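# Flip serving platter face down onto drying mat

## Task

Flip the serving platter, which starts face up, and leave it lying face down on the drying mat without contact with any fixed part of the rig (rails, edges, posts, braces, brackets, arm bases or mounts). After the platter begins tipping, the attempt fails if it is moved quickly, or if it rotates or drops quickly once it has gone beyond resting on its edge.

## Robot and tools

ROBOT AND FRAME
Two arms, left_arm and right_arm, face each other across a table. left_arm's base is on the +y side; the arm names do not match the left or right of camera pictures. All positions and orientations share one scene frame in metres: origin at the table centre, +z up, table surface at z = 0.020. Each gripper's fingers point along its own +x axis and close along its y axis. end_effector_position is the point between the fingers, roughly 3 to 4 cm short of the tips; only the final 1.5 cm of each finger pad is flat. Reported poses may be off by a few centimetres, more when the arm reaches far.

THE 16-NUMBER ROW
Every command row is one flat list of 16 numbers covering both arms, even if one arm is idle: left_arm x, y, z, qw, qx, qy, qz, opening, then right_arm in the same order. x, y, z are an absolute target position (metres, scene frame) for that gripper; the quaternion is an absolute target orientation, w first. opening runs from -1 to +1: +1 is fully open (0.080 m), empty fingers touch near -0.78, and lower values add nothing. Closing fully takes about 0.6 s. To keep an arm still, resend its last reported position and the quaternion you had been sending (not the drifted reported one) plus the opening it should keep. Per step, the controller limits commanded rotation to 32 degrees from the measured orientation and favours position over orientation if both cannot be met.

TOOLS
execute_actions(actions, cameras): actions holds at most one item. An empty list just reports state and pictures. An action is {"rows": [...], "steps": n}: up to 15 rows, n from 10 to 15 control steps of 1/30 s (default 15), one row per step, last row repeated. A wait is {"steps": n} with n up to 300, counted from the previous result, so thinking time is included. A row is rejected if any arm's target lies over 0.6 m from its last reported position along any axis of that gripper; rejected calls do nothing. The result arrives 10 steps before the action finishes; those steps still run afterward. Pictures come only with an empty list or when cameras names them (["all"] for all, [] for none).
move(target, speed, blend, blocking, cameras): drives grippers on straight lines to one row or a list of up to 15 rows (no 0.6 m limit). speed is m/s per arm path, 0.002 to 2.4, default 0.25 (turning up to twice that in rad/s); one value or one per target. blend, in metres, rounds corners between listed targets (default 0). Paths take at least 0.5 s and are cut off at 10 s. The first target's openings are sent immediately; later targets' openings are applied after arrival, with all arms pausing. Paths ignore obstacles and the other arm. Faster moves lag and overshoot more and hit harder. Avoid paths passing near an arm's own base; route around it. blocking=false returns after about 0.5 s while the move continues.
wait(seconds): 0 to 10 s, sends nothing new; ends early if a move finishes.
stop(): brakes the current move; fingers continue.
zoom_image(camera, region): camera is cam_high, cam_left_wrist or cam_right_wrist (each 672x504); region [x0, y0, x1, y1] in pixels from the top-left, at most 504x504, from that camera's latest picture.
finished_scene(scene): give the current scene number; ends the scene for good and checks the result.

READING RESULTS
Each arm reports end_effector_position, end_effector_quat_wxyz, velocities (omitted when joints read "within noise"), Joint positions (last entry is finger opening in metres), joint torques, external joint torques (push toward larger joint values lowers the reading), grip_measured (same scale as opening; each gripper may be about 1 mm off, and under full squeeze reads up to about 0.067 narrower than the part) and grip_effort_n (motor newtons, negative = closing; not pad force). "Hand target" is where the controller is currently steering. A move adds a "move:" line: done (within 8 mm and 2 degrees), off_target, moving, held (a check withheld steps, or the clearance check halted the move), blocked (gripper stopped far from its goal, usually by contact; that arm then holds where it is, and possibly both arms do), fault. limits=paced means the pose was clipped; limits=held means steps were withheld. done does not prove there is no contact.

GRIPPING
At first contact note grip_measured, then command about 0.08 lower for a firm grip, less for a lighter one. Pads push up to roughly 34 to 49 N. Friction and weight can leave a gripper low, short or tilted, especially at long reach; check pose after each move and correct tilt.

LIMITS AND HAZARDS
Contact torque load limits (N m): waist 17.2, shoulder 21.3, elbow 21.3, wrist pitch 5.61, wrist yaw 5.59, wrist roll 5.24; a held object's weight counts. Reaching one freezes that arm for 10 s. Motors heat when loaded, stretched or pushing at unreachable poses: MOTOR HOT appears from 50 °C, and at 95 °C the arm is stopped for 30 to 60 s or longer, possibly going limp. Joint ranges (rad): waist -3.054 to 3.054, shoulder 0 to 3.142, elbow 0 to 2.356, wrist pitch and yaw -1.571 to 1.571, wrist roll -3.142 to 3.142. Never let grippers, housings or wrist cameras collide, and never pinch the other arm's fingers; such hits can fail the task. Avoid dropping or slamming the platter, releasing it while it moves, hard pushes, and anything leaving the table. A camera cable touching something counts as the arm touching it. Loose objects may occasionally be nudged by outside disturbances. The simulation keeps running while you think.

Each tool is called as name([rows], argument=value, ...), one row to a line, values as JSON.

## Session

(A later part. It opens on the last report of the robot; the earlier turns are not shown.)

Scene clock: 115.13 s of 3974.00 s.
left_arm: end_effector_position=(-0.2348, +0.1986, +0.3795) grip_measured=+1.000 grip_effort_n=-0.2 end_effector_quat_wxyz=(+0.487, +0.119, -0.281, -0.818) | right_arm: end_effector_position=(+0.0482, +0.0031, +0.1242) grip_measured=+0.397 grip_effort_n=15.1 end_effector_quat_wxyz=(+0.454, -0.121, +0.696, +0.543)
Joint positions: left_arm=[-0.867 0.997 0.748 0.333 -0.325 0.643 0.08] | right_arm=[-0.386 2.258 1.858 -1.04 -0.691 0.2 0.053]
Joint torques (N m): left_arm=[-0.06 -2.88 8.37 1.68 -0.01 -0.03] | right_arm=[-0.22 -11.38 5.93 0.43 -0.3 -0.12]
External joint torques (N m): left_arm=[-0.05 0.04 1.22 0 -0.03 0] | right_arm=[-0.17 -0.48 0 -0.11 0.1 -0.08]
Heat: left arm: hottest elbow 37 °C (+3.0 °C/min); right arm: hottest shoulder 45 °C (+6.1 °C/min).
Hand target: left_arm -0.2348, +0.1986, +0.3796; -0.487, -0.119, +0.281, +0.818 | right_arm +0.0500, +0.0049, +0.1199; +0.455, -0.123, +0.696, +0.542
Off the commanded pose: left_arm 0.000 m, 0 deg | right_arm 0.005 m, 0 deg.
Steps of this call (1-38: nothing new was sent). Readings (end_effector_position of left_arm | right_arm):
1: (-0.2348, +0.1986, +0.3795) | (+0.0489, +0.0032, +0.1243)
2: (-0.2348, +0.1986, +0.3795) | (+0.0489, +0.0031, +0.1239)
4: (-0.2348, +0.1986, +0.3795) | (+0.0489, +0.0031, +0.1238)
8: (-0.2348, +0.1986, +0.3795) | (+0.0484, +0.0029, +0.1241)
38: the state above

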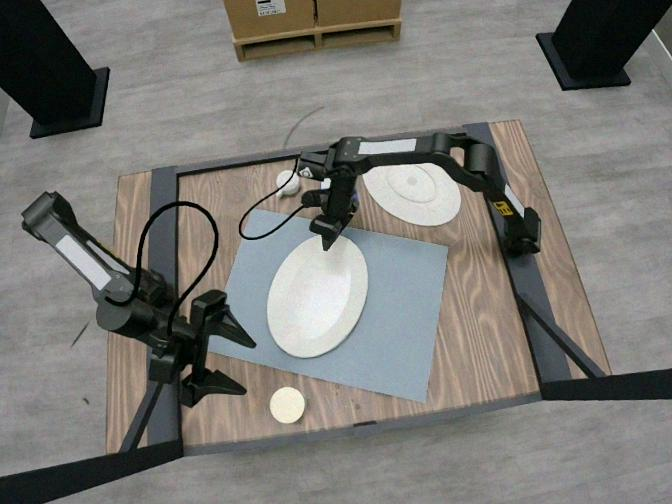

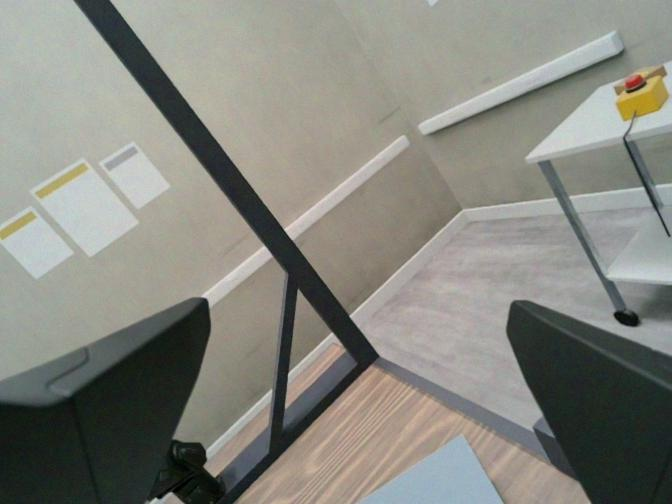

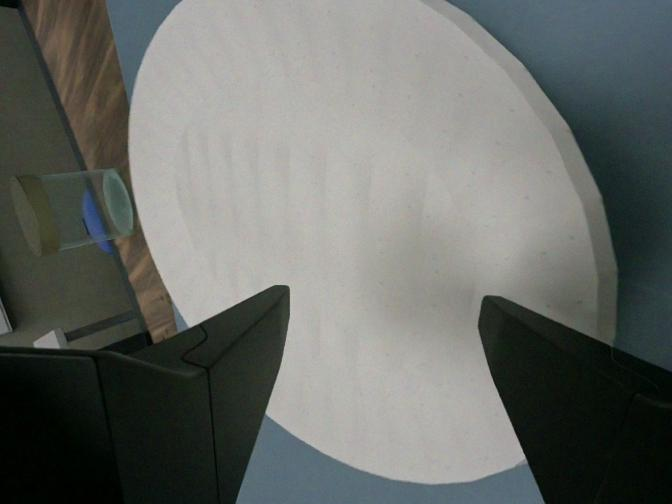

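move([
  [-0.2348,0.1986,0.3795,0.487,0.119,-0.281,-0.818,1,0.03,-0.06,0.19,0.5792,0.0617,0.7045,0.4057,0.4],
  [-0.2348,0.1986,0.3795,0.487,0.119,-0.281,-0.818,1,-0.10,-0.10,0.18,0.6645,0.2419,0.6645,0.2419,0.4],
  [-0.2348,0.1986,0.3795,0.487,0.119,-0.281,-0.818,1,-0.145,-0.057,0.09,0.7045,0.4057,0.5793,0.0617,0.4],
], speed=0.3)

zoom_image(camera="cam_high", region=[200, 200, 460, 420])

Scene clock: 119.83 s of 3974.00 s.
left_arm: end_effector_position=(-0.2348, +0.1986, +0.3795) grip_measured=+1.000 grip_effort_n=-0.2 end_effector_quat_wxyz=(+0.487, +0.119, -0.281, -0.818) | right_arm: end_effector_position=(-0.1444, -0.0591, +0.0913) grip_measured=+0.397 grip_effort_n=14.7 end_effector_quat_wxyz=(+0.703, +0.404, +0.582, +0.062)
Joint positions: left_arm=[-0.867 0.997 0.748 0.333 -0.325 0.643 0.08] | right_arm=[0.457 1.912 1.163 -0.39 0.563 2.437 0.053]
Joint torques (N m): left_arm=[-0.07 -2.87 8.37 1.68 -0.01 -0.03] | right_arm=[0.09 -8.64 5.88 0.55 0.62 0.09]
External joint torques (N m): left_arm=[-0.07 -0.01 1.24 0.01 -0.03 0] | right_arm=[0.08 -0.3 0.14 -0.36 0.27 0.13]
Heat: left arm: hottest elbow 37 °C (+2.0 °C/min); right arm: hottest shoulder 44 °C (+0.0 °C/min).
Hand target: left_arm -0.2348, +0.1986, +0.3796; -0.487, -0.119, +0.281, +0.818 | right_arm -0.1450, -0.0570, +0.0901; +0.704, +0.406, +0.579, +0.062
Off the commanded pose: left_arm 0.000 m, 0 deg | right_arm 0.003 m, 0 deg.
Kept back: nothing.
move: done

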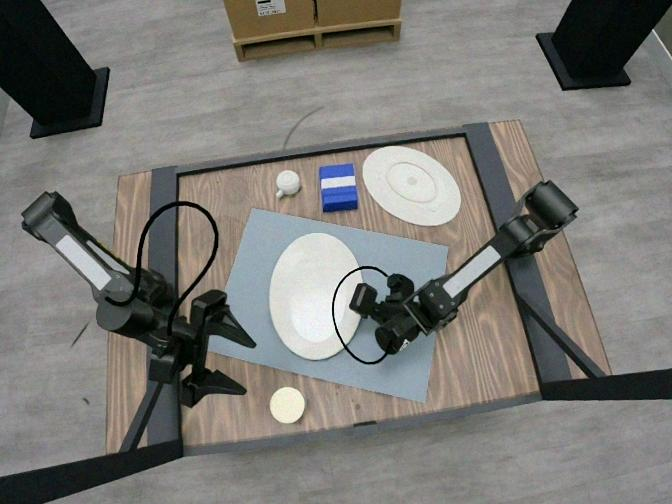

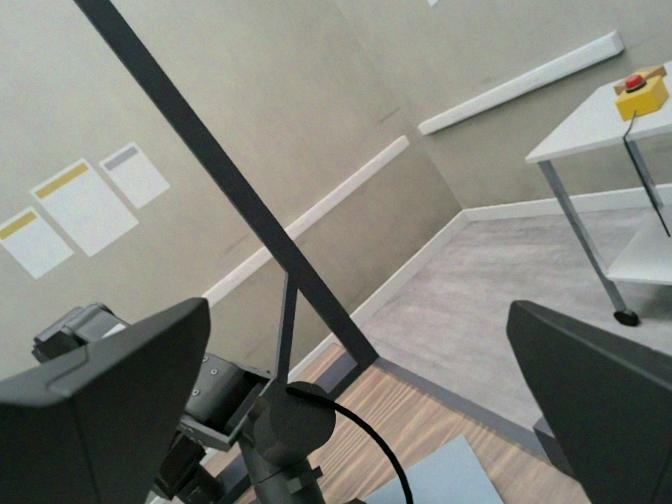

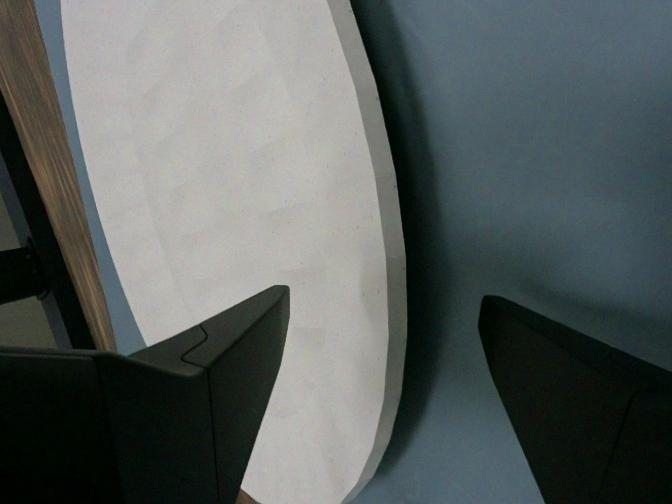

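Scaled by 1.938 from the camera's 672x504 image, which has a finer 960x720 frame.

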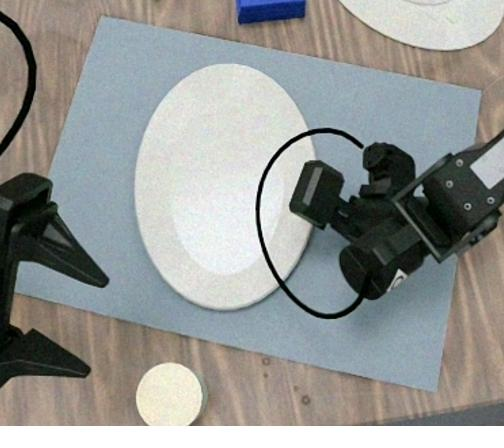

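move([
  [-0.2348,0.1986,0.3795,0.487,0.119,-0.281,-0.818,1,-0.14,-0.085,0.11,0.7045,0.4057,0.5793,0.0617,0.4],
  [-0.2348,0.1986,0.3795,0.487,0.119,-0.281,-0.818,1,-0.081,-0.083,0.082,0.6831,0.2989,0.6409,0.1831,0.4],
  [-0.2348,0.1986,0.3795,0.487,0.119,-0.281,-0.818,1,-0.076,-0.05,0.075,0.6831,0.2989,0.6409,0.1831,0.4],
], speed=[0.2,0.15,0.06])

zoom_image(camera="cam_high", region=[200, 200, 460, 420])

Scene clock: 123.33 s of 3974.00 s.
left_arm: end_effector_position=(-0.2348, +0.1986, +0.3795) grip_measured=+1.000 grip_effort_n=-0.2 end_effector_quat_wxyz=(+0.487, +0.119, -0.281, -0.818) | right_arm: end_effector_position=(-0.0757, -0.0538, +0.0753) grip_measured=+0.397 grip_effort_n=14.7 end_effector_quat_wxyz=(+0.684, +0.299, +0.640, +0.181)
Joint positions: left_arm=[-0.867 0.997 0.748 0.333 -0.325 0.643 0.08] | right_arm=[0.187 1.794 0.888 -0.005 0.242 1.867 0.053]
Joint torques (N m): left_arm=[-0.07 -2.88 8.36 1.68 -0.01 -0.03] | right_arm=[-0.05 -7.51 6.13 1.17 0.07 -0.12]
External joint torques (N m): left_arm=[-0.06 -0.01 1.28 0.03 -0.03 -0.01] | right_arm=[0.03 -0.12 0.48 -0.09 -0.1 -0.09]
Heat: left arm: hottest elbow 37 °C (+2.0 °C/min); right arm: hottest shoulder 44 °C (-3.0 °C/min).
Hand target: left_arm -0.2348, +0.1986, +0.3796; -0.487, -0.119, +0.281, +0.818 | right_arm -0.0759, -0.0500, +0.0750; +0.683, +0.299, +0.641, +0.183
Off the commanded pose: left_arm 0.000 m, 0 deg | right_arm 0.004 m, 0 deg.
Kept back: nothing.
move: done

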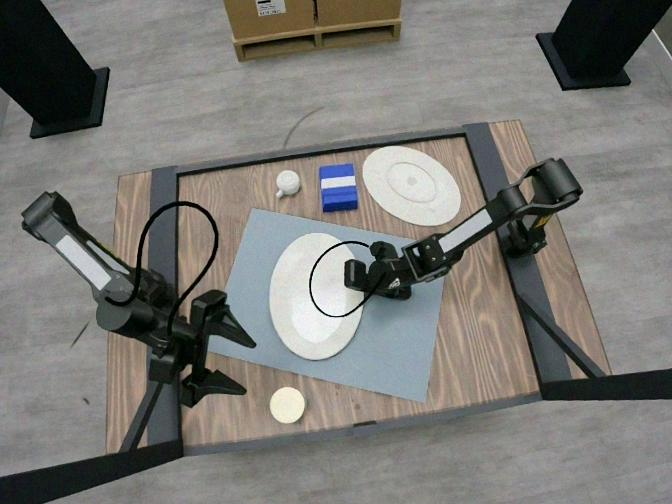

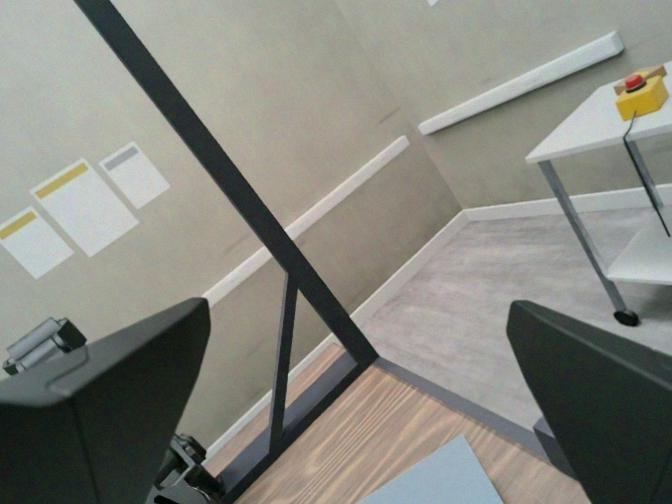

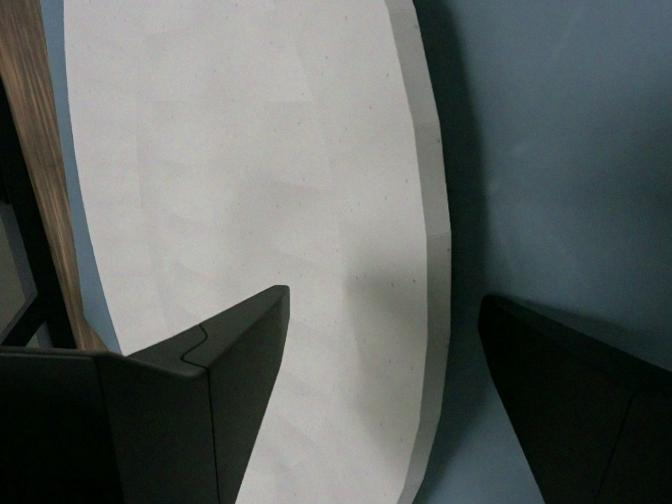

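Scaled by 1.938 from the camera's 672x504 image, which has a finer 960x720 frame.

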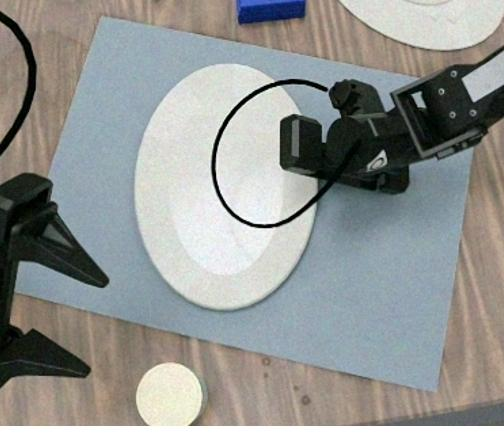

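move(target=[-0.2348,0.1986,0.3795,0.487,0.119,-0.281,-0.818,1,-0.084,-0.052,0.073,0.6831,0.2989,0.6409,0.1831,-0.3], speed=0.05, cameras=["cam_right_wrist"])

move(target=[-0.2348,0.1986,0.3795,0.487,0.119,-0.281,-0.818,1,-0.084,-0.052,0.073,0.6831,0.2989,0.6409,0.1831,-0.6], speed=0.05, cameras=["cam_right_wrist"])

Scene clock: 124.53 s of 3974.00 s.
left_arm: end_effector_position=(-0.2348, +0.1986, +0.3795) grip_measured=+1.000 grip_effort_n=-0.2 end_effector_quat_wxyz=(+0.487, +0.119, -0.281, -0.818) | right_arm: end_effector_position=(-0.0824, -0.0556, +0.0718) grip_measured=-0.296 grip_effort_n=-19.8 end_effector_quat_wxyz=(+0.684, +0.294, +0.642, +0.181)
Joint positions: left_arm=[-0.867 0.997 0.748 0.333 -0.325 0.643 0.08] | right_arm=[0.205 1.803 0.889 -0.007 0.247 1.879 0.022]
Joint torques (N m): left_arm=[-0.07 -2.86 8.38 1.68 -0.02 -0.03] | right_arm=[0.11 -7.97 5.61 1.47 0.35 0.1]
External joint torques (N m): left_arm=[-0.06 0.07 1.23 0.01 -0.03 -0.01] | right_arm=[0.11 -0.59 0.02 0.23 0.18 0.13]
Heat: left arm: hottest elbow 37 °C (+2.0 °C/min); right arm: hottest shoulder 43 °C (-4.0 °C/min).
Hand target: left_arm -0.2348, +0.1986, +0.3796; -0.487, -0.119, +0.281, +0.818 | right_arm -0.0839, -0.0521, +0.0729; +0.683, +0.299, +0.641, +0.183
Off the commanded pose: left_arm 0.000 m, 0 deg | right_arm 0.004 m, 1 deg.
Kept back: nothing.
move: done
Images, in order (width x height): cam_right_wrist 672x504.

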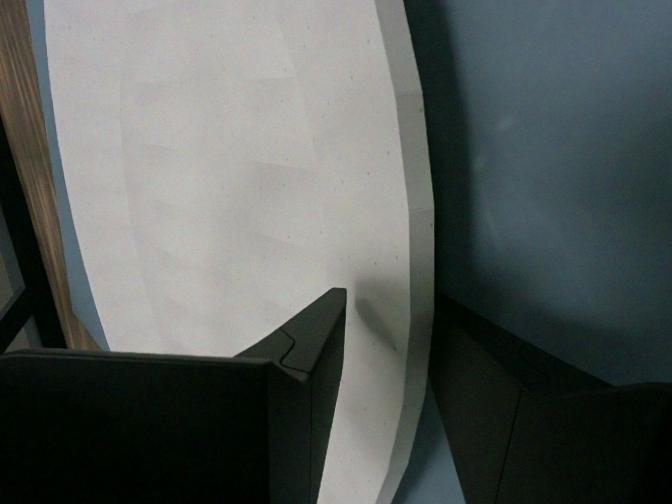

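Scene clock: 125.23 s of 3974.00 s.
left_arm: end_effector_position=(-0.2348, +0.1986, +0.3795) grip_measured=+1.000 grip_effort_n=-0.2 end_effector_quat_wxyz=(+0.487, +0.119, -0.281, -0.818) | right_arm: end_effector_position=(-0.0840, -0.0565, +0.0714) grip_measured=-0.480 grip_effort_n=-83.5 end_effector_quat_wxyz=(+0.686, +0.292, +0.641, +0.181)
Joint positions: left_arm=[-0.867 0.997 0.748 0.333 -0.325 0.643 0.08] | right_arm=[0.212 1.804 0.889 -0.011 0.252 1.88 0.013]
Joint torques (N m): left_arm=[-0.09 -2.87 8.37 1.68 -0.01 -0.03] | right_arm=[-0.25 -8.13 5.42 1.69 0.19 0.05]
External joint torques (N m): left_arm=[-0.07 -0.02 1.28 0.03 -0.03 0] | right_arm=[-0.29 -0.77 -0.12 0.47 0.02 0.08]
Heat: left arm: hottest elbow 38 °C (+3.0 °C/min); right arm: hottest shoulder 43 °C (-4.1 °C/min).
Hand target: left_arm -0.2348, +0.1986, +0.3796; -0.487, -0.119, +0.281, +0.818 | right_arm -0.0839, -0.0521, +0.0730; +0.683, +0.299, +0.641, +0.183
Off the commanded pose: left_arm 0.000 m, 0 deg | right_arm 0.005 m, 1 deg.
Kept back: nothing.
move: done
Images, in order (width x height): cam_right_wrist 672x504.

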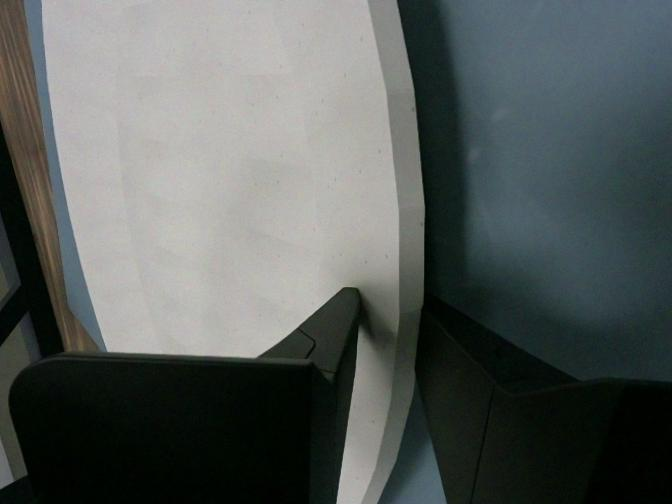

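move([
  [-0.2348,0.1986,0.3795,0.487,0.119,-0.281,-0.818,1,-0.084,-0.047,0.12,0.6831,0.2989,0.6409,0.1831,-0.7],
  [-0.2348,0.1986,0.3795,0.487,0.119,-0.281,-0.818,1,-0.082,-0.033,0.165,0.6831,0.2989,0.6409,0.1831,-0.7],
  [-0.2348,0.1986,0.3795,0.487,0.119,-0.281,-0.818,1,-0.08,-0.018,0.185,0.6831,0.2989,0.6409,0.1831,-0.7],
], speed=0.035)

Scene clock: 129.33 s of 3974.00 s.
left_arm: end_effector_position=(-0.2348, +0.1986, +0.3795) grip_measured=+1.000 grip_effort_n=-0.2 end_effector_quat_wxyz=(+0.487, +0.119, -0.281, -0.818) | right_arm: end_effector_position=(-0.0800, -0.0272, +0.1677) grip_measured=-0.640 grip_effort_n=-83.5 end_effector_quat_wxyz=(+0.692, +0.281, +0.643, +0.169)
Joint positions: left_arm=[-0.867 0.997 0.748 0.333 -0.325 0.643 0.08] | right_arm=[0.181 1.748 1.268 -0.476 0.232 1.86 0.006]
Joint torques (N m): left_arm=[-0.07 -2.87 8.38 1.68 -0.01 -0.03] | right_arm=[-0.3 -10.97 9.08 1.35 0.25 -0.14]
External joint torques (N m): left_arm=[-0.09 0.04 1.22 0 -0.02 0] | right_arm=[-0.31 -3.04 2.52 0.14 0.09 -0.11]
Heat: left arm: hottest elbow 38 °C (+3.0 °C/min); right arm: hottest shoulder 44 °C (-3.0 °C/min).
Hand target: left_arm -0.2348, +0.1986, +0.3796; -0.487, -0.119, +0.281, +0.818 | right_arm -0.0799, -0.0186, +0.1852; +0.683, +0.299, +0.641, +0.183
Off the commanded pose: left_arm 0.000 m, 0 deg | right_arm 0.020 m, 3 deg.
Kept back: nothing.
move: off_target (right_arm)

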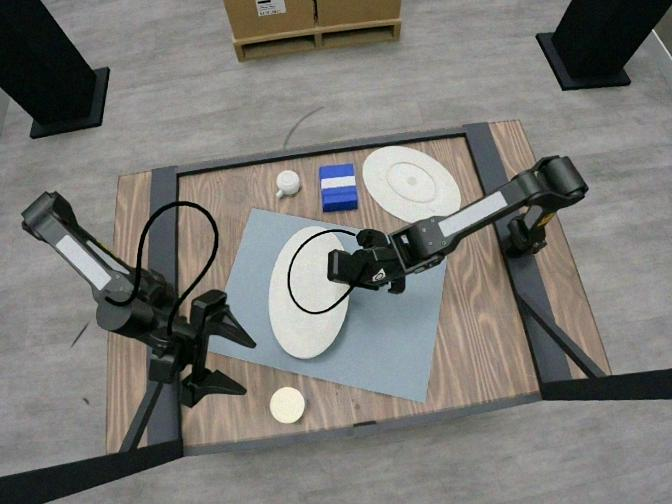

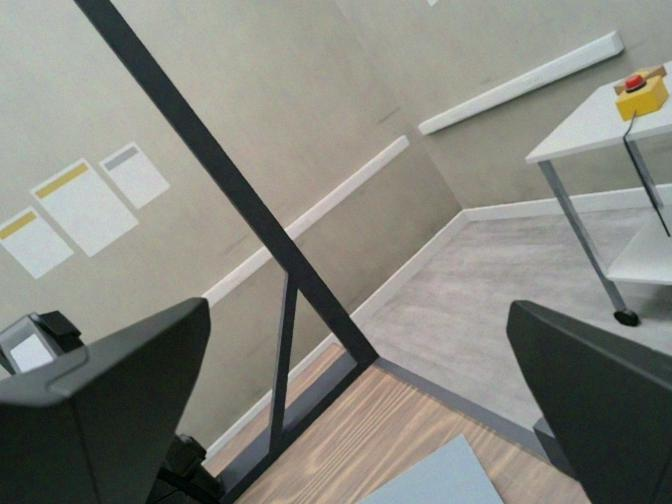

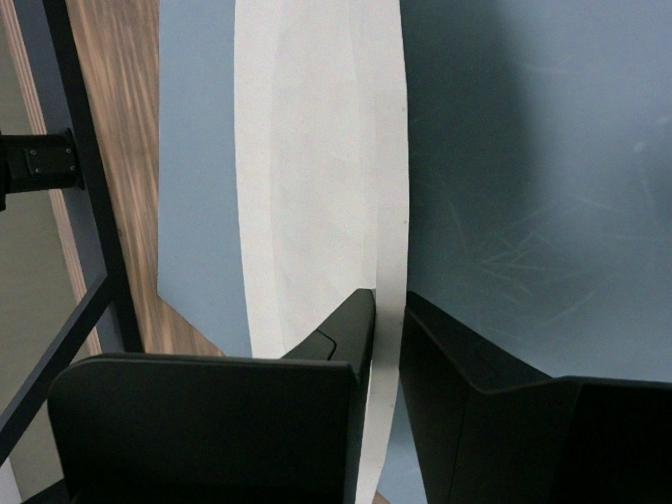

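move(target=[-0.2348,0.1986,0.3795,0.487,0.119,-0.281,-0.818,1,-0.08,-0.018,0.185,0.6831,0.2989,0.6409,0.1831,-0.54], speed=0.035, cameras=["cam_right_wrist"])

move(target=[-0.2348,0.1986,0.3795,0.487,0.119,-0.281,-0.818,1,-0.078,-0.007,0.174,0.6831,0.2989,0.6409,0.1831,-0.54], speed=0.03, cameras=["cam_right_wrist"])

move(target=[-0.2348,0.1986,0.3795,0.487,0.119,-0.281,-0.818,1,-0.078,-0.007,0.174,0.6831,0.2989,0.6409,0.1831,-0.8], speed=0.03, cameras=["cam_right_wrist"])

Scene clock: 131.33 s of 3974.00 s.
left_arm: end_effector_position=(-0.2348, +0.1986, +0.3795) grip_measured=+1.000 grip_effort_n=-0.2 end_effector_quat_wxyz=(+0.487, +0.119, -0.281, -0.818) | right_arm: end_effector_position=(-0.0800, -0.0288, +0.1666) grip_measured=-0.543 grip_effort_n=10.9 end_effector_quat_wxyz=(+0.693, +0.277, +0.644, +0.167)
Joint positions: left_arm=[-0.867 0.997 0.748 0.333 -0.325 0.643 0.08] | right_arm=[0.181 1.748 1.268 -0.485 0.23 1.86 0.011]
Joint torques (N m): left_arm=[-0.07 -2.86 8.36 1.68 -0.01 -0.03] | right_arm=[-0.31 -11.02 9.13 1.91 0.24 -0.15]
External joint torques (N m): left_arm=[-0.05 0.06 1.22 0.01 -0.03 0] | right_arm=[-0.27 -3.15 2.59 0.71 0.08 -0.12]
Heat: left arm: hottest elbow 38 °C (+3.0 °C/min); right arm: hottest shoulder 43 °C (-4.0 °C/min).
Hand target: left_arm -0.2348, +0.1986, +0.3796; -0.487, -0.119, +0.281, +0.818 | right_arm -0.0800, -0.0188, +0.1853; +0.683, +0.299, +0.641, +0.183
Off the commanded pose: left_arm 0.000 m, 0 deg | right_arm 0.021 m, 3 deg.
Kept back: nothing.
move: off_target (right_arm)
Images, in order (width x height): cam_right_wrist 672x504.

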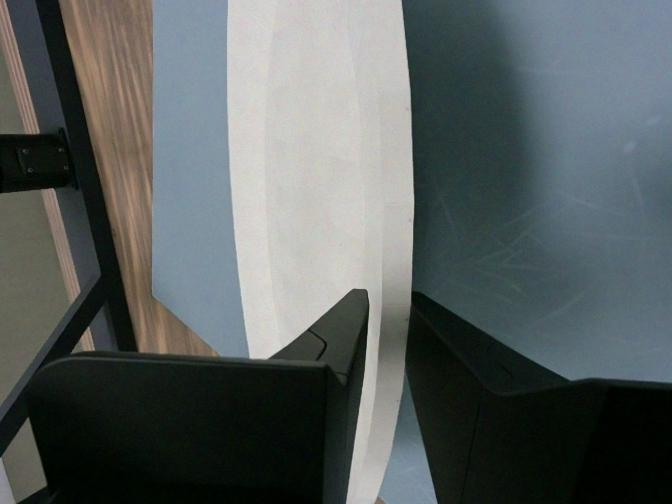

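Scene clock: 132.23 s of 3974.00 s.
left_arm: end_effector_position=(-0.2348, +0.1986, +0.3795) grip_measured=+1.000 grip_effort_n=-0.2 end_effector_quat_wxyz=(+0.487, +0.119, -0.281, -0.818) | right_arm: end_effector_position=(-0.0814, -0.0245, +0.1564) grip_measured=-0.541 grip_effort_n=5.8 end_effector_quat_wxyz=(+0.694, +0.270, +0.646, +0.166)
Joint positions: left_arm=[-0.867 0.997 0.748 0.333 -0.325 0.643 0.08] | right_arm=[0.179 1.779 1.27 -0.466 0.221 1.852 0.011]
Joint torques (N m): left_arm=[-0.06 -2.87 8.37 1.68 -0.01 -0.03] | right_arm=[-1.29 -9.05 10.01 3 0.38 -0.21]
External joint torques (N m): left_arm=[-0.07 0 1.29 0.03 -0.03 0] | right_arm=[-1.32 -0.93 3.5 1.82 0.22 -0.17]
Heat: left arm: hottest elbow 38 °C (+2.0 °C/min); right arm: hottest shoulder 43 °C (-4.1 °C/min).
Hand target: left_arm -0.2348, +0.1986, +0.3796; -0.487, -0.119, +0.281, +0.818 | right_arm -0.0778, -0.0084, +0.1744; +0.683, +0.299, +0.641, +0.183
Off the commanded pose: left_arm 0.000 m, 0 deg | right_arm 0.025 m, 4 deg.
Kept back: nothing.
move: off_target (right_arm)
Images, in order (width x height): cam_right_wrist 672x504.

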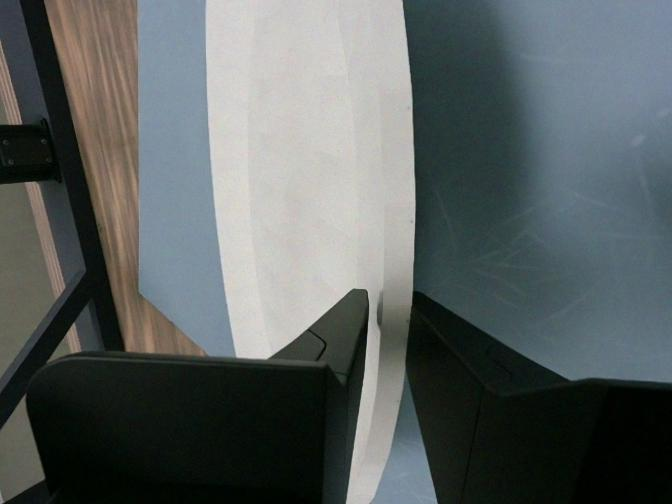

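Scene clock: 132.93 s of 3974.00 s.
left_arm: end_effector_position=(-0.2348, +0.1986, +0.3795) grip_measured=+1.000 grip_effort_n=-0.2 end_effector_quat_wxyz=(+0.487, +0.119, -0.281, -0.818) | right_arm: end_effector_position=(-0.0817, -0.0230, +0.1588) grip_measured=-0.646 grip_effort_n=-83.5 end_effector_quat_wxyz=(+0.693, +0.273, +0.646, +0.169)
Joint positions: left_arm=[-0.867 0.997 0.748 0.333 -0.325 0.643 0.08] | right_arm=[0.179 1.778 1.275 -0.464 0.221 1.851 0.006]
Joint torques (N m): left_arm=[-0.07 -2.87 8.37 1.68 -0.01 -0.03] | right_arm=[-1.18 -9.2 9.54 2.84 0.31 -0.16]
External joint torques (N m): left_arm=[-0.05 0.03 1.26 0.02 -0.03 0] | right_arm=[-1.2 -1.1 3.05 1.66 0.16 -0.13]
Heat: left arm: hottest elbow 38 °C (+2.0 °C/min); right arm: hottest shoulder 43 °C (-4.0 °C/min).
Hand target: left_arm -0.2348, +0.1986, +0.3796; -0.487, -0.119, +0.281, +0.818 | right_arm -0.0778, -0.0082, +0.1744; +0.683, +0.299, +0.641, +0.183
Off the commanded pose: left_arm 0.000 m, 0 deg | right_arm 0.022 m, 4 deg.
Kept back: nothing.
move: off_target (right_arm)
Images, in order (width x height): cam_right_wrist 672x504.

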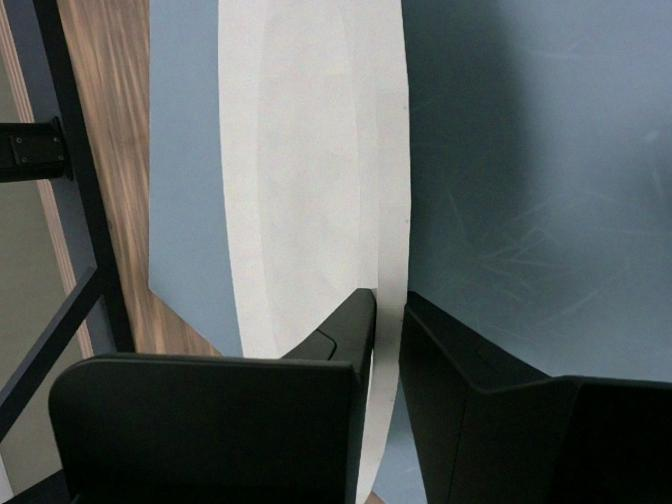

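move([
  [-0.2348,0.1986,0.3795,0.487,0.119,-0.281,-0.818,1,-0.078,-0.005,0.21,0.6831,0.2989,0.6409,0.1831,-0.8],
  [-0.2348,0.1986,0.3795,0.487,0.119,-0.281,-0.818,1,-0.075,0.017,0.247,0.7010,0.2126,0.6744,0.0922,-0.8],
  [-0.2348,0.1986,0.3795,0.487,0.119,-0.281,-0.818,1,-0.075,-0.03,0.26,0.7010,0.2126,0.6744,0.0922,-0.8],
], speed=0.035)

move([
  [-0.2348,0.1986,0.3795,0.487,0.119,-0.281,-0.818,1,-0.06,-0.11,0.27,0.7071,0.1228,0.6963,0,-0.8],
  [-0.2348,0.1986,0.3795,0.487,0.119,-0.281,-0.818,1,-0.05,-0.15,0.29,0.7071,0.1228,0.6963,0.0,-0.8],
  [-0.2348,0.1986,0.3795,0.487,0.119,-0.281,-0.818,1,-0.05,-0.15,0.31,0.7071,0.1228,0.6963,0.0,-0.8],
], speed=0.05)

Scene clock: 140.90 s of 3974.00 s.
left_arm: end_effector_position=(-0.2348, +0.1986, +0.3795) grip_measured=+1.000 grip_effort_n=-0.2 end_effector_quat_wxyz=(+0.487, +0.119, -0.281, -0.818) | right_arm: end_effector_position=(-0.0746, -0.0272, +0.2315) grip_measured=-0.645 grip_effort_n=-83.5 end_effector_quat_wxyz=(+0.711, +0.185, +0.675, +0.068)
Joint positions: left_arm=[-0.867 0.997 0.748 0.333 -0.325 0.643 0.08] | right_arm=[0.134 1.94 1.889 -1.179 0.13 1.866 0.006]
Joint torques (N m): left_arm=[-0.08 -2.88 8.37 1.68 -0.01 -0.03] | right_arm=[0.32 -18.09 6.12 1.07 0.32 0.12]
External joint torques (N m): left_arm=[-0.09 0.04 1.23 0.01 -0.03 0] | right_arm=[0.32 -8.95 -0.15 0.22 0.19 0.14]
Heat: left arm: hottest elbow 38 °C (+2.0 °C/min); right arm: hottest shoulder 46 °C (+1.0 °C/min).
Hand target: left_arm -0.2348, +0.1986, +0.3796; -0.487, -0.119, +0.281, +0.818 | right_arm -0.0750, -0.0305, +0.2594; +0.701, +0.212, +0.675, +0.092
Off the commanded pose: left_arm 0.000 m, 0 deg | right_arm 0.029 m, 4 deg.
Kept back: nothing.
move: off_target (right_arm)

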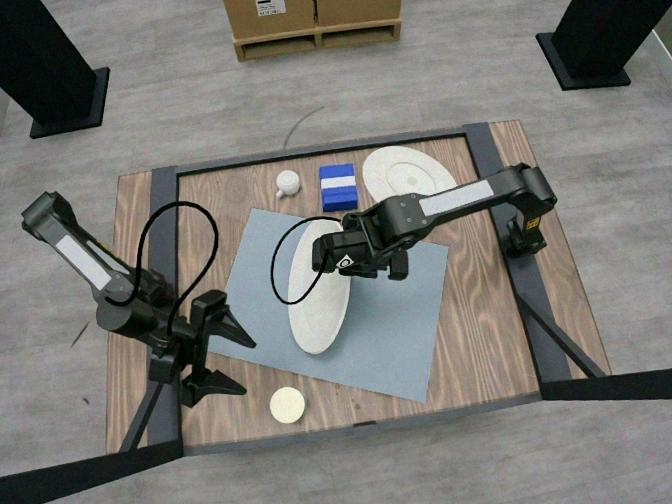

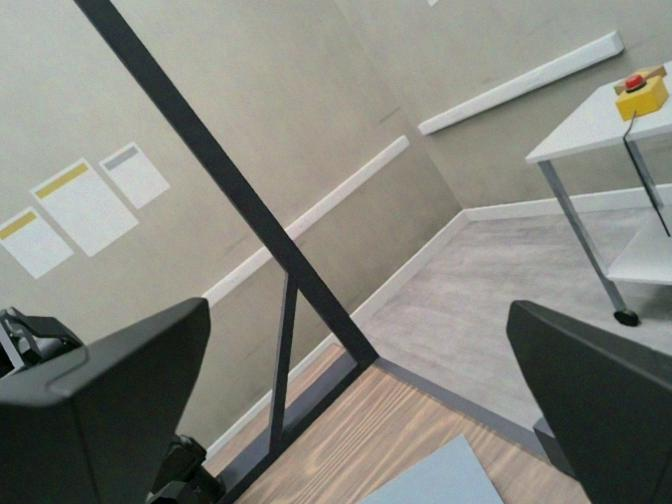

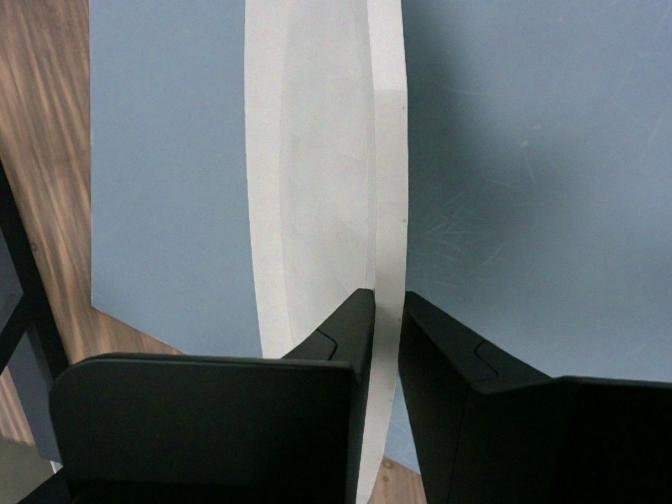

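Scene clock: 145.27 s of 3974.00 s.
left_arm: end_effector_position=(-0.2348, +0.1986, +0.3795) grip_measured=+1.000 grip_effort_n=-0.2 end_effector_quat_wxyz=(+0.487, +0.119, -0.281, -0.818) | right_arm: end_effector_position=(-0.0509, -0.1488, +0.2823) grip_measured=-0.645 grip_effort_n=-83.5 end_effector_quat_wxyz=(+0.711, +0.109, +0.695, -0.012)
Joint positions: left_arm=[-0.867 0.997 0.748 0.333 -0.325 0.643 0.08] | right_arm=[0.077 1.683 1.823 -1.578 0.046 1.832 0.006]
Joint torques (N m): left_arm=[-0.08 -2.86 8.37 1.68 -0.01 -0.03] | right_arm=[-0.39 -13.78 9.66 0.22 0.12 -0.17]
External joint torques (N m): left_arm=[-0.05 0.08 1.19 0 -0.04 0] | right_arm=[-0.43 -7.32 4.08 -0.29 0.04 -0.17]
Heat: left arm: hottest elbow 38 °C (+2.0 °C/min); right arm: hottest shoulder 48 °C (+3.0 °C/min).
Hand target: left_arm -0.2348, +0.1986, +0.3796; -0.487, -0.119, +0.281, +0.818 | right_arm -0.0499, -0.1512, +0.3088; +0.702, +0.142, +0.698, +0.020
Off the commanded pose: left_arm 0.000 m, 0 deg | right_arm 0.028 m, 2 deg.
joint sent to its limit (right arm) — joint 4 (wrist pitch), lower limit.
Kept back: nothing.
move: off_target (right_arm)

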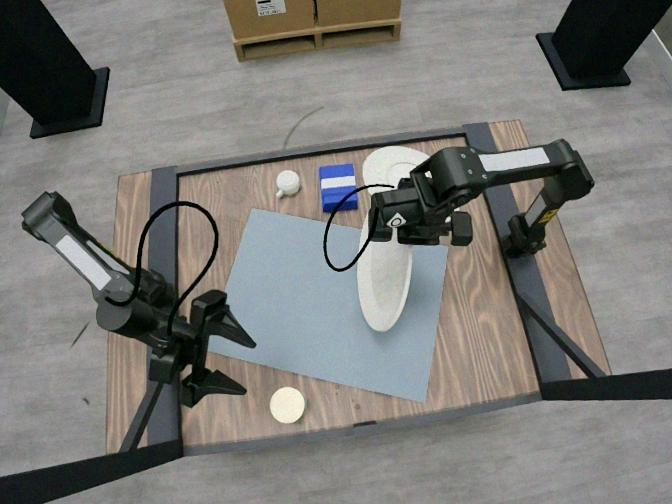

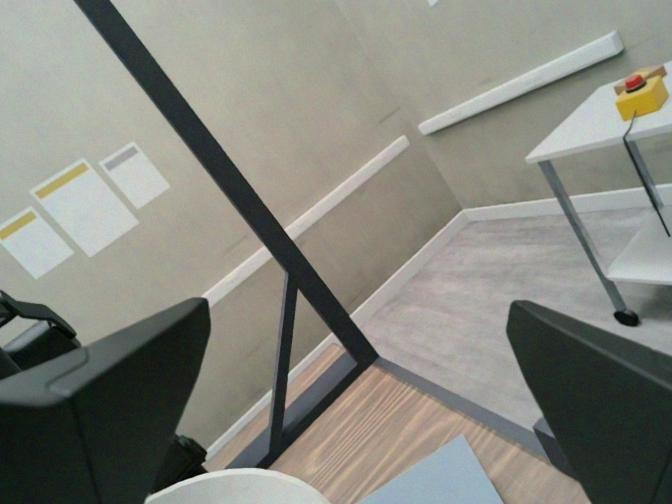

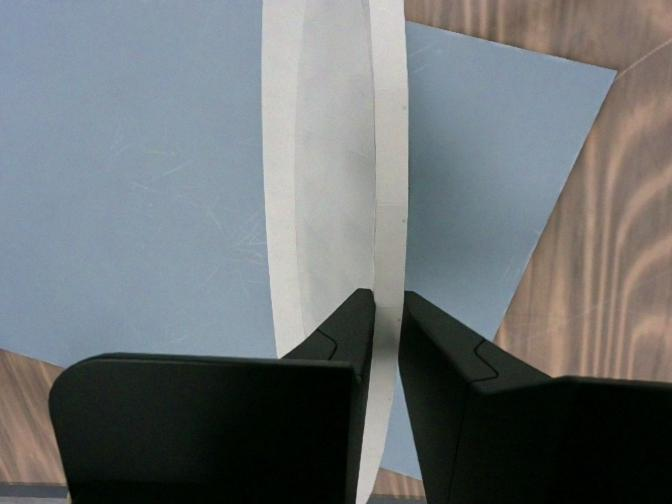

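move([
  [-0.2348,0.1986,0.3795,0.487,0.119,-0.281,-0.818,1,-0.045,-0.15,0.31,0.6744,-0.2127,0.6272,0.3265,-0.8],
  [-0.2348,0.1986,0.3795,0.487,0.119,-0.281,-0.818,1,-0.045,-0.15,0.31,0.5417,-0.4545,0.4545,0.5417,-0.8],
], speed=0.15)

move([
  [-0.2348,0.1986,0.3795,0.487,0.119,-0.281,-0.818,1,-0.045,-0.15,0.31,0.3265,-0.6272,0.2127,0.6744,-0.8],
  [-0.2348,0.1986,0.3795,0.487,0.119,-0.281,-0.818,1,-0.045,-0.15,0.31,0.0616,-0.7044,-0.0616,0.7044,-0.8],
], speed=0.15)

Scene clock: 154.33 s of 3974.00 s.
left_arm: end_effector_position=(-0.2348, +0.1986, +0.3795) grip_measured=+1.000 grip_effort_n=0.2 end_effector_quat_wxyz=(+0.487, +0.119, -0.281, -0.818) | right_arm: end_effector_position=(-0.0442, -0.1484, +0.2825) grip_measured=-0.645 grip_effort_n=-83.5 end_effector_quat_wxyz=(+0.536, -0.469, +0.461, +0.529)
Joint positions: left_arm=[-0.867 0.997 0.748 0.333 -0.325 0.643 0.08] | right_arm=[0.044 1.683 1.824 -1.578 0.023 0.057 0.006]
Joint torques (N m): left_arm=[-0.07 -2.86 8.37 1.68 -0.01 -0.03] | right_arm=[-0.38 -14.05 9.45 0.24 -0.35 -0.12]
External joint torques (N m): left_arm=[-0.09 0.09 1.2 0 -0.02 0] | right_arm=[-0.39 -7.58 3.84 -0.33 -0.37 -0.12]
Motor temperatures (°C): left_arm=[29 32 38 34 25 31] | right_arm=[28 51 43 32 31 27]
Heat: left arm: hottest elbow 38 °C (+1.0 °C/min); right arm: hottest shoulder 51 °C (+4.0 °C/min). Fold the right arm in close to its base, or ease its load, before you think long.
Hand target: left_arm -0.2348, +0.1986, +0.3796; -0.487, -0.119, +0.281, +0.818 | right_arm -0.0449, -0.1512, +0.3087; +0.552, -0.440, +0.441, +0.554
Off the commanded pose: left_arm 0.000 m, 0 deg | right_arm 0.028 m, 2 deg.
MOTOR HOT: joint 2 (shoulder) of the right arm reports 51 °C; the controller stops that arm at 95 °C. To cool a motor, set the load down, stop pushing, or move to a pose that needs little force.
joint sent to its limit (right arm) — joint 4 (wrist pitch), lower limit.
Kept back: nothing.
move: off_target (right_arm)

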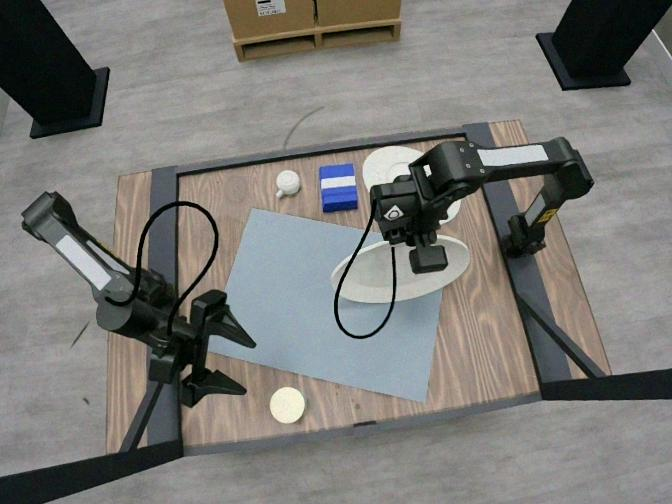

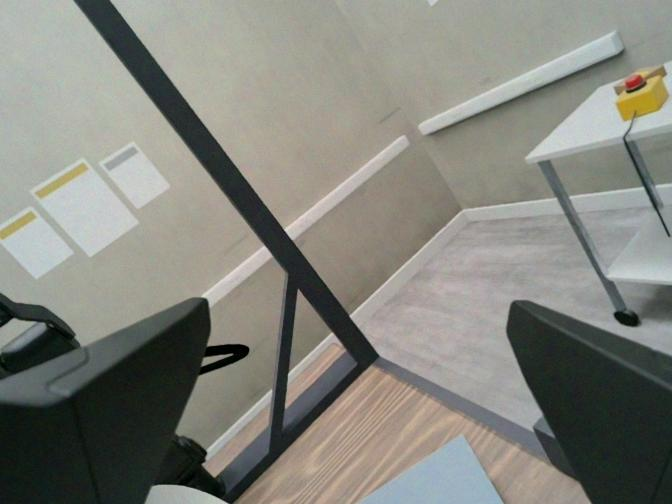

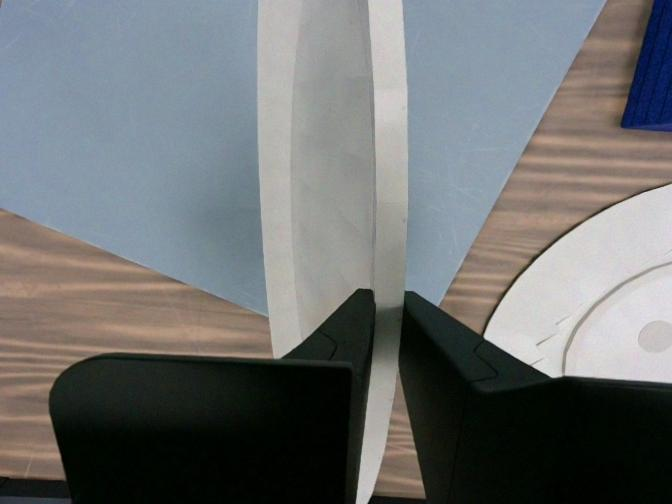

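Scene clock: 159.97 s of 3974.00 s.
left_arm: end_effector_position=(-0.2348, +0.1986, +0.3795) grip_measured=+1.000 grip_effort_n=-0.2 end_effector_quat_wxyz=(+0.487, +0.119, -0.281, -0.818) | right_arm: end_effector_position=(-0.0449, -0.1485, +0.2847) grip_measured=-0.645 grip_effort_n=-83.5 end_effector_quat_wxyz=(+0.051, -0.707, -0.049, +0.703)
Joint positions: left_arm=[-0.867 0.997 0.748 0.333 -0.325 0.643 0.08] | right_arm=[0.042 1.679 1.828 -1.578 0.014 -1.51 0.006]
Joint torques (N m): left_arm=[-0.07 -2.88 8.37 1.68 -0.01 -0.03] | right_arm=[-0.32 -13.64 9.31 0.21 -0.12 -0.15]
External joint torques (N m): left_arm=[-0.06 0.08 1.2 0 -0.03 0] | right_arm=[-0.32 -7.2 3.72 -0.32 -0.08 -0.16]
Heat: left arm: hottest elbow 38 °C (+1.0 °C/min); right arm: hottest shoulder 53 °C (+5.0 °C/min). Fold the right arm in close to its base, or ease its load, before you think long.
Hand target: left_arm -0.2348, +0.1986, +0.3796; -0.487, -0.119, +0.281, +0.818 | right_arm -0.0449, -0.1509, +0.3089; -0.080, +0.702, +0.080, -0.703
Off the commanded pose: left_arm 0.000 m, 0 deg | right_arm 0.025 m, 2 deg.
MOTOR HOT: still on. Joint 2 (shoulder) of the right arm reports 53 °C.
joint sent to its limit (right arm) — joint 4 (wrist pitch), lower limit.
Kept back: nothing.
move: off_target (right_arm)

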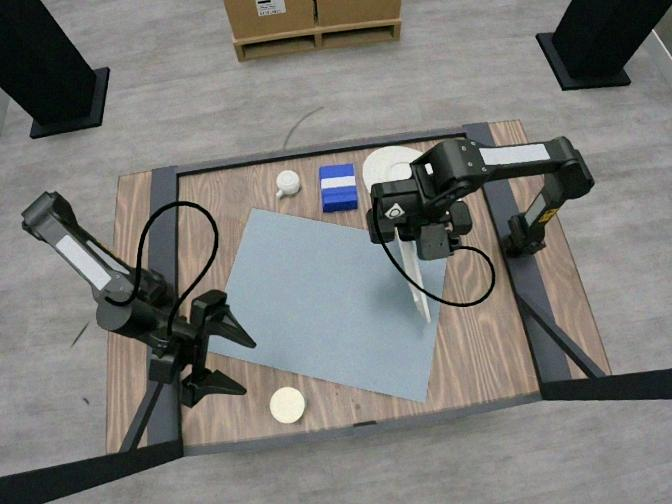

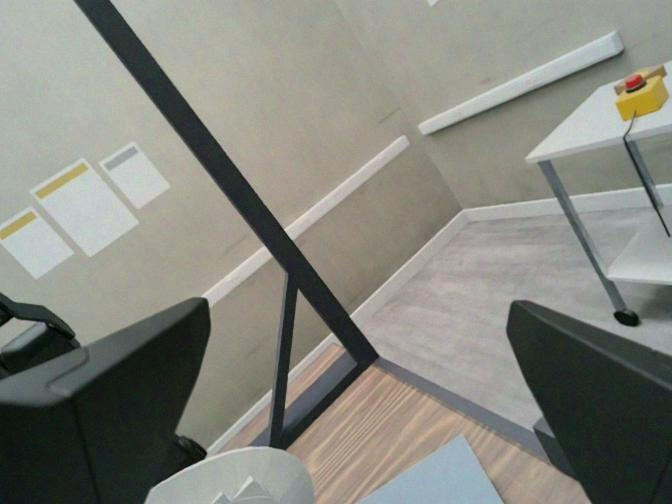

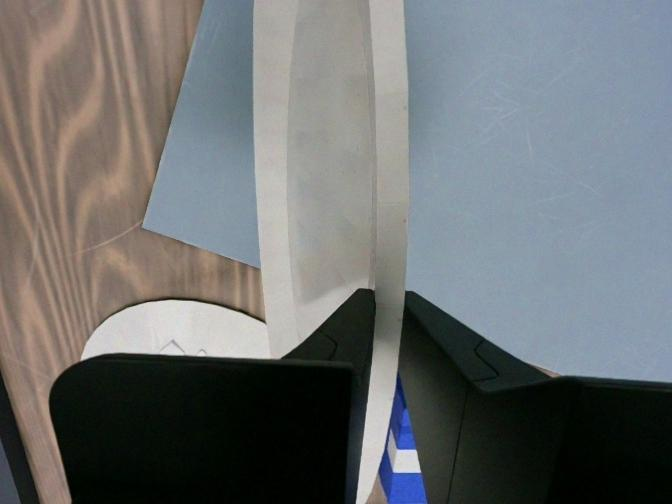

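zoom_image(camera="cam_left_wrist", region=[130, 430, 340, 504])

zoom_image(camera="cam_high", region=[340, 120, 500, 340])

zoom_image(camera="cam_right_wrist", region=[180, 0, 500, 504])

Scaled by 2.400 from the camera's 672x504 image, which has a finer 960x720 frame.

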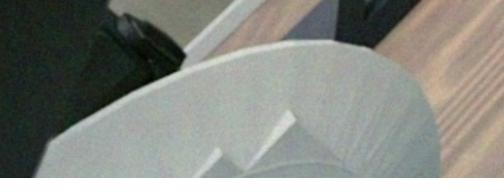

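Scaled by 2.291 from the camera's 672x504 image, which has a finer 960x720 frame.

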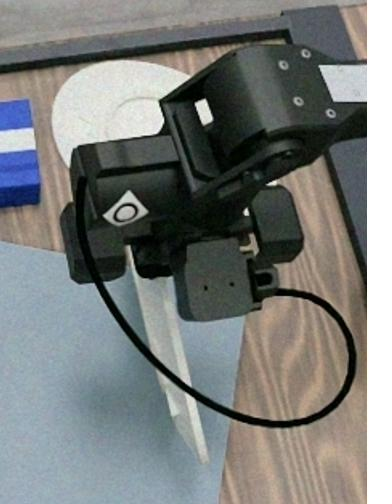

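Scaled by 1.000.

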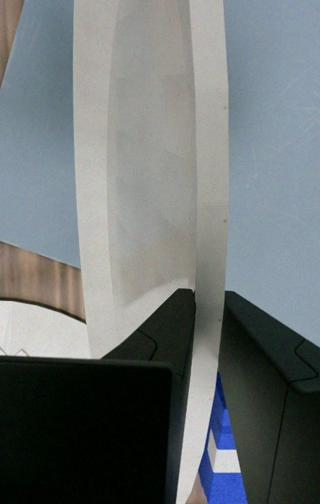

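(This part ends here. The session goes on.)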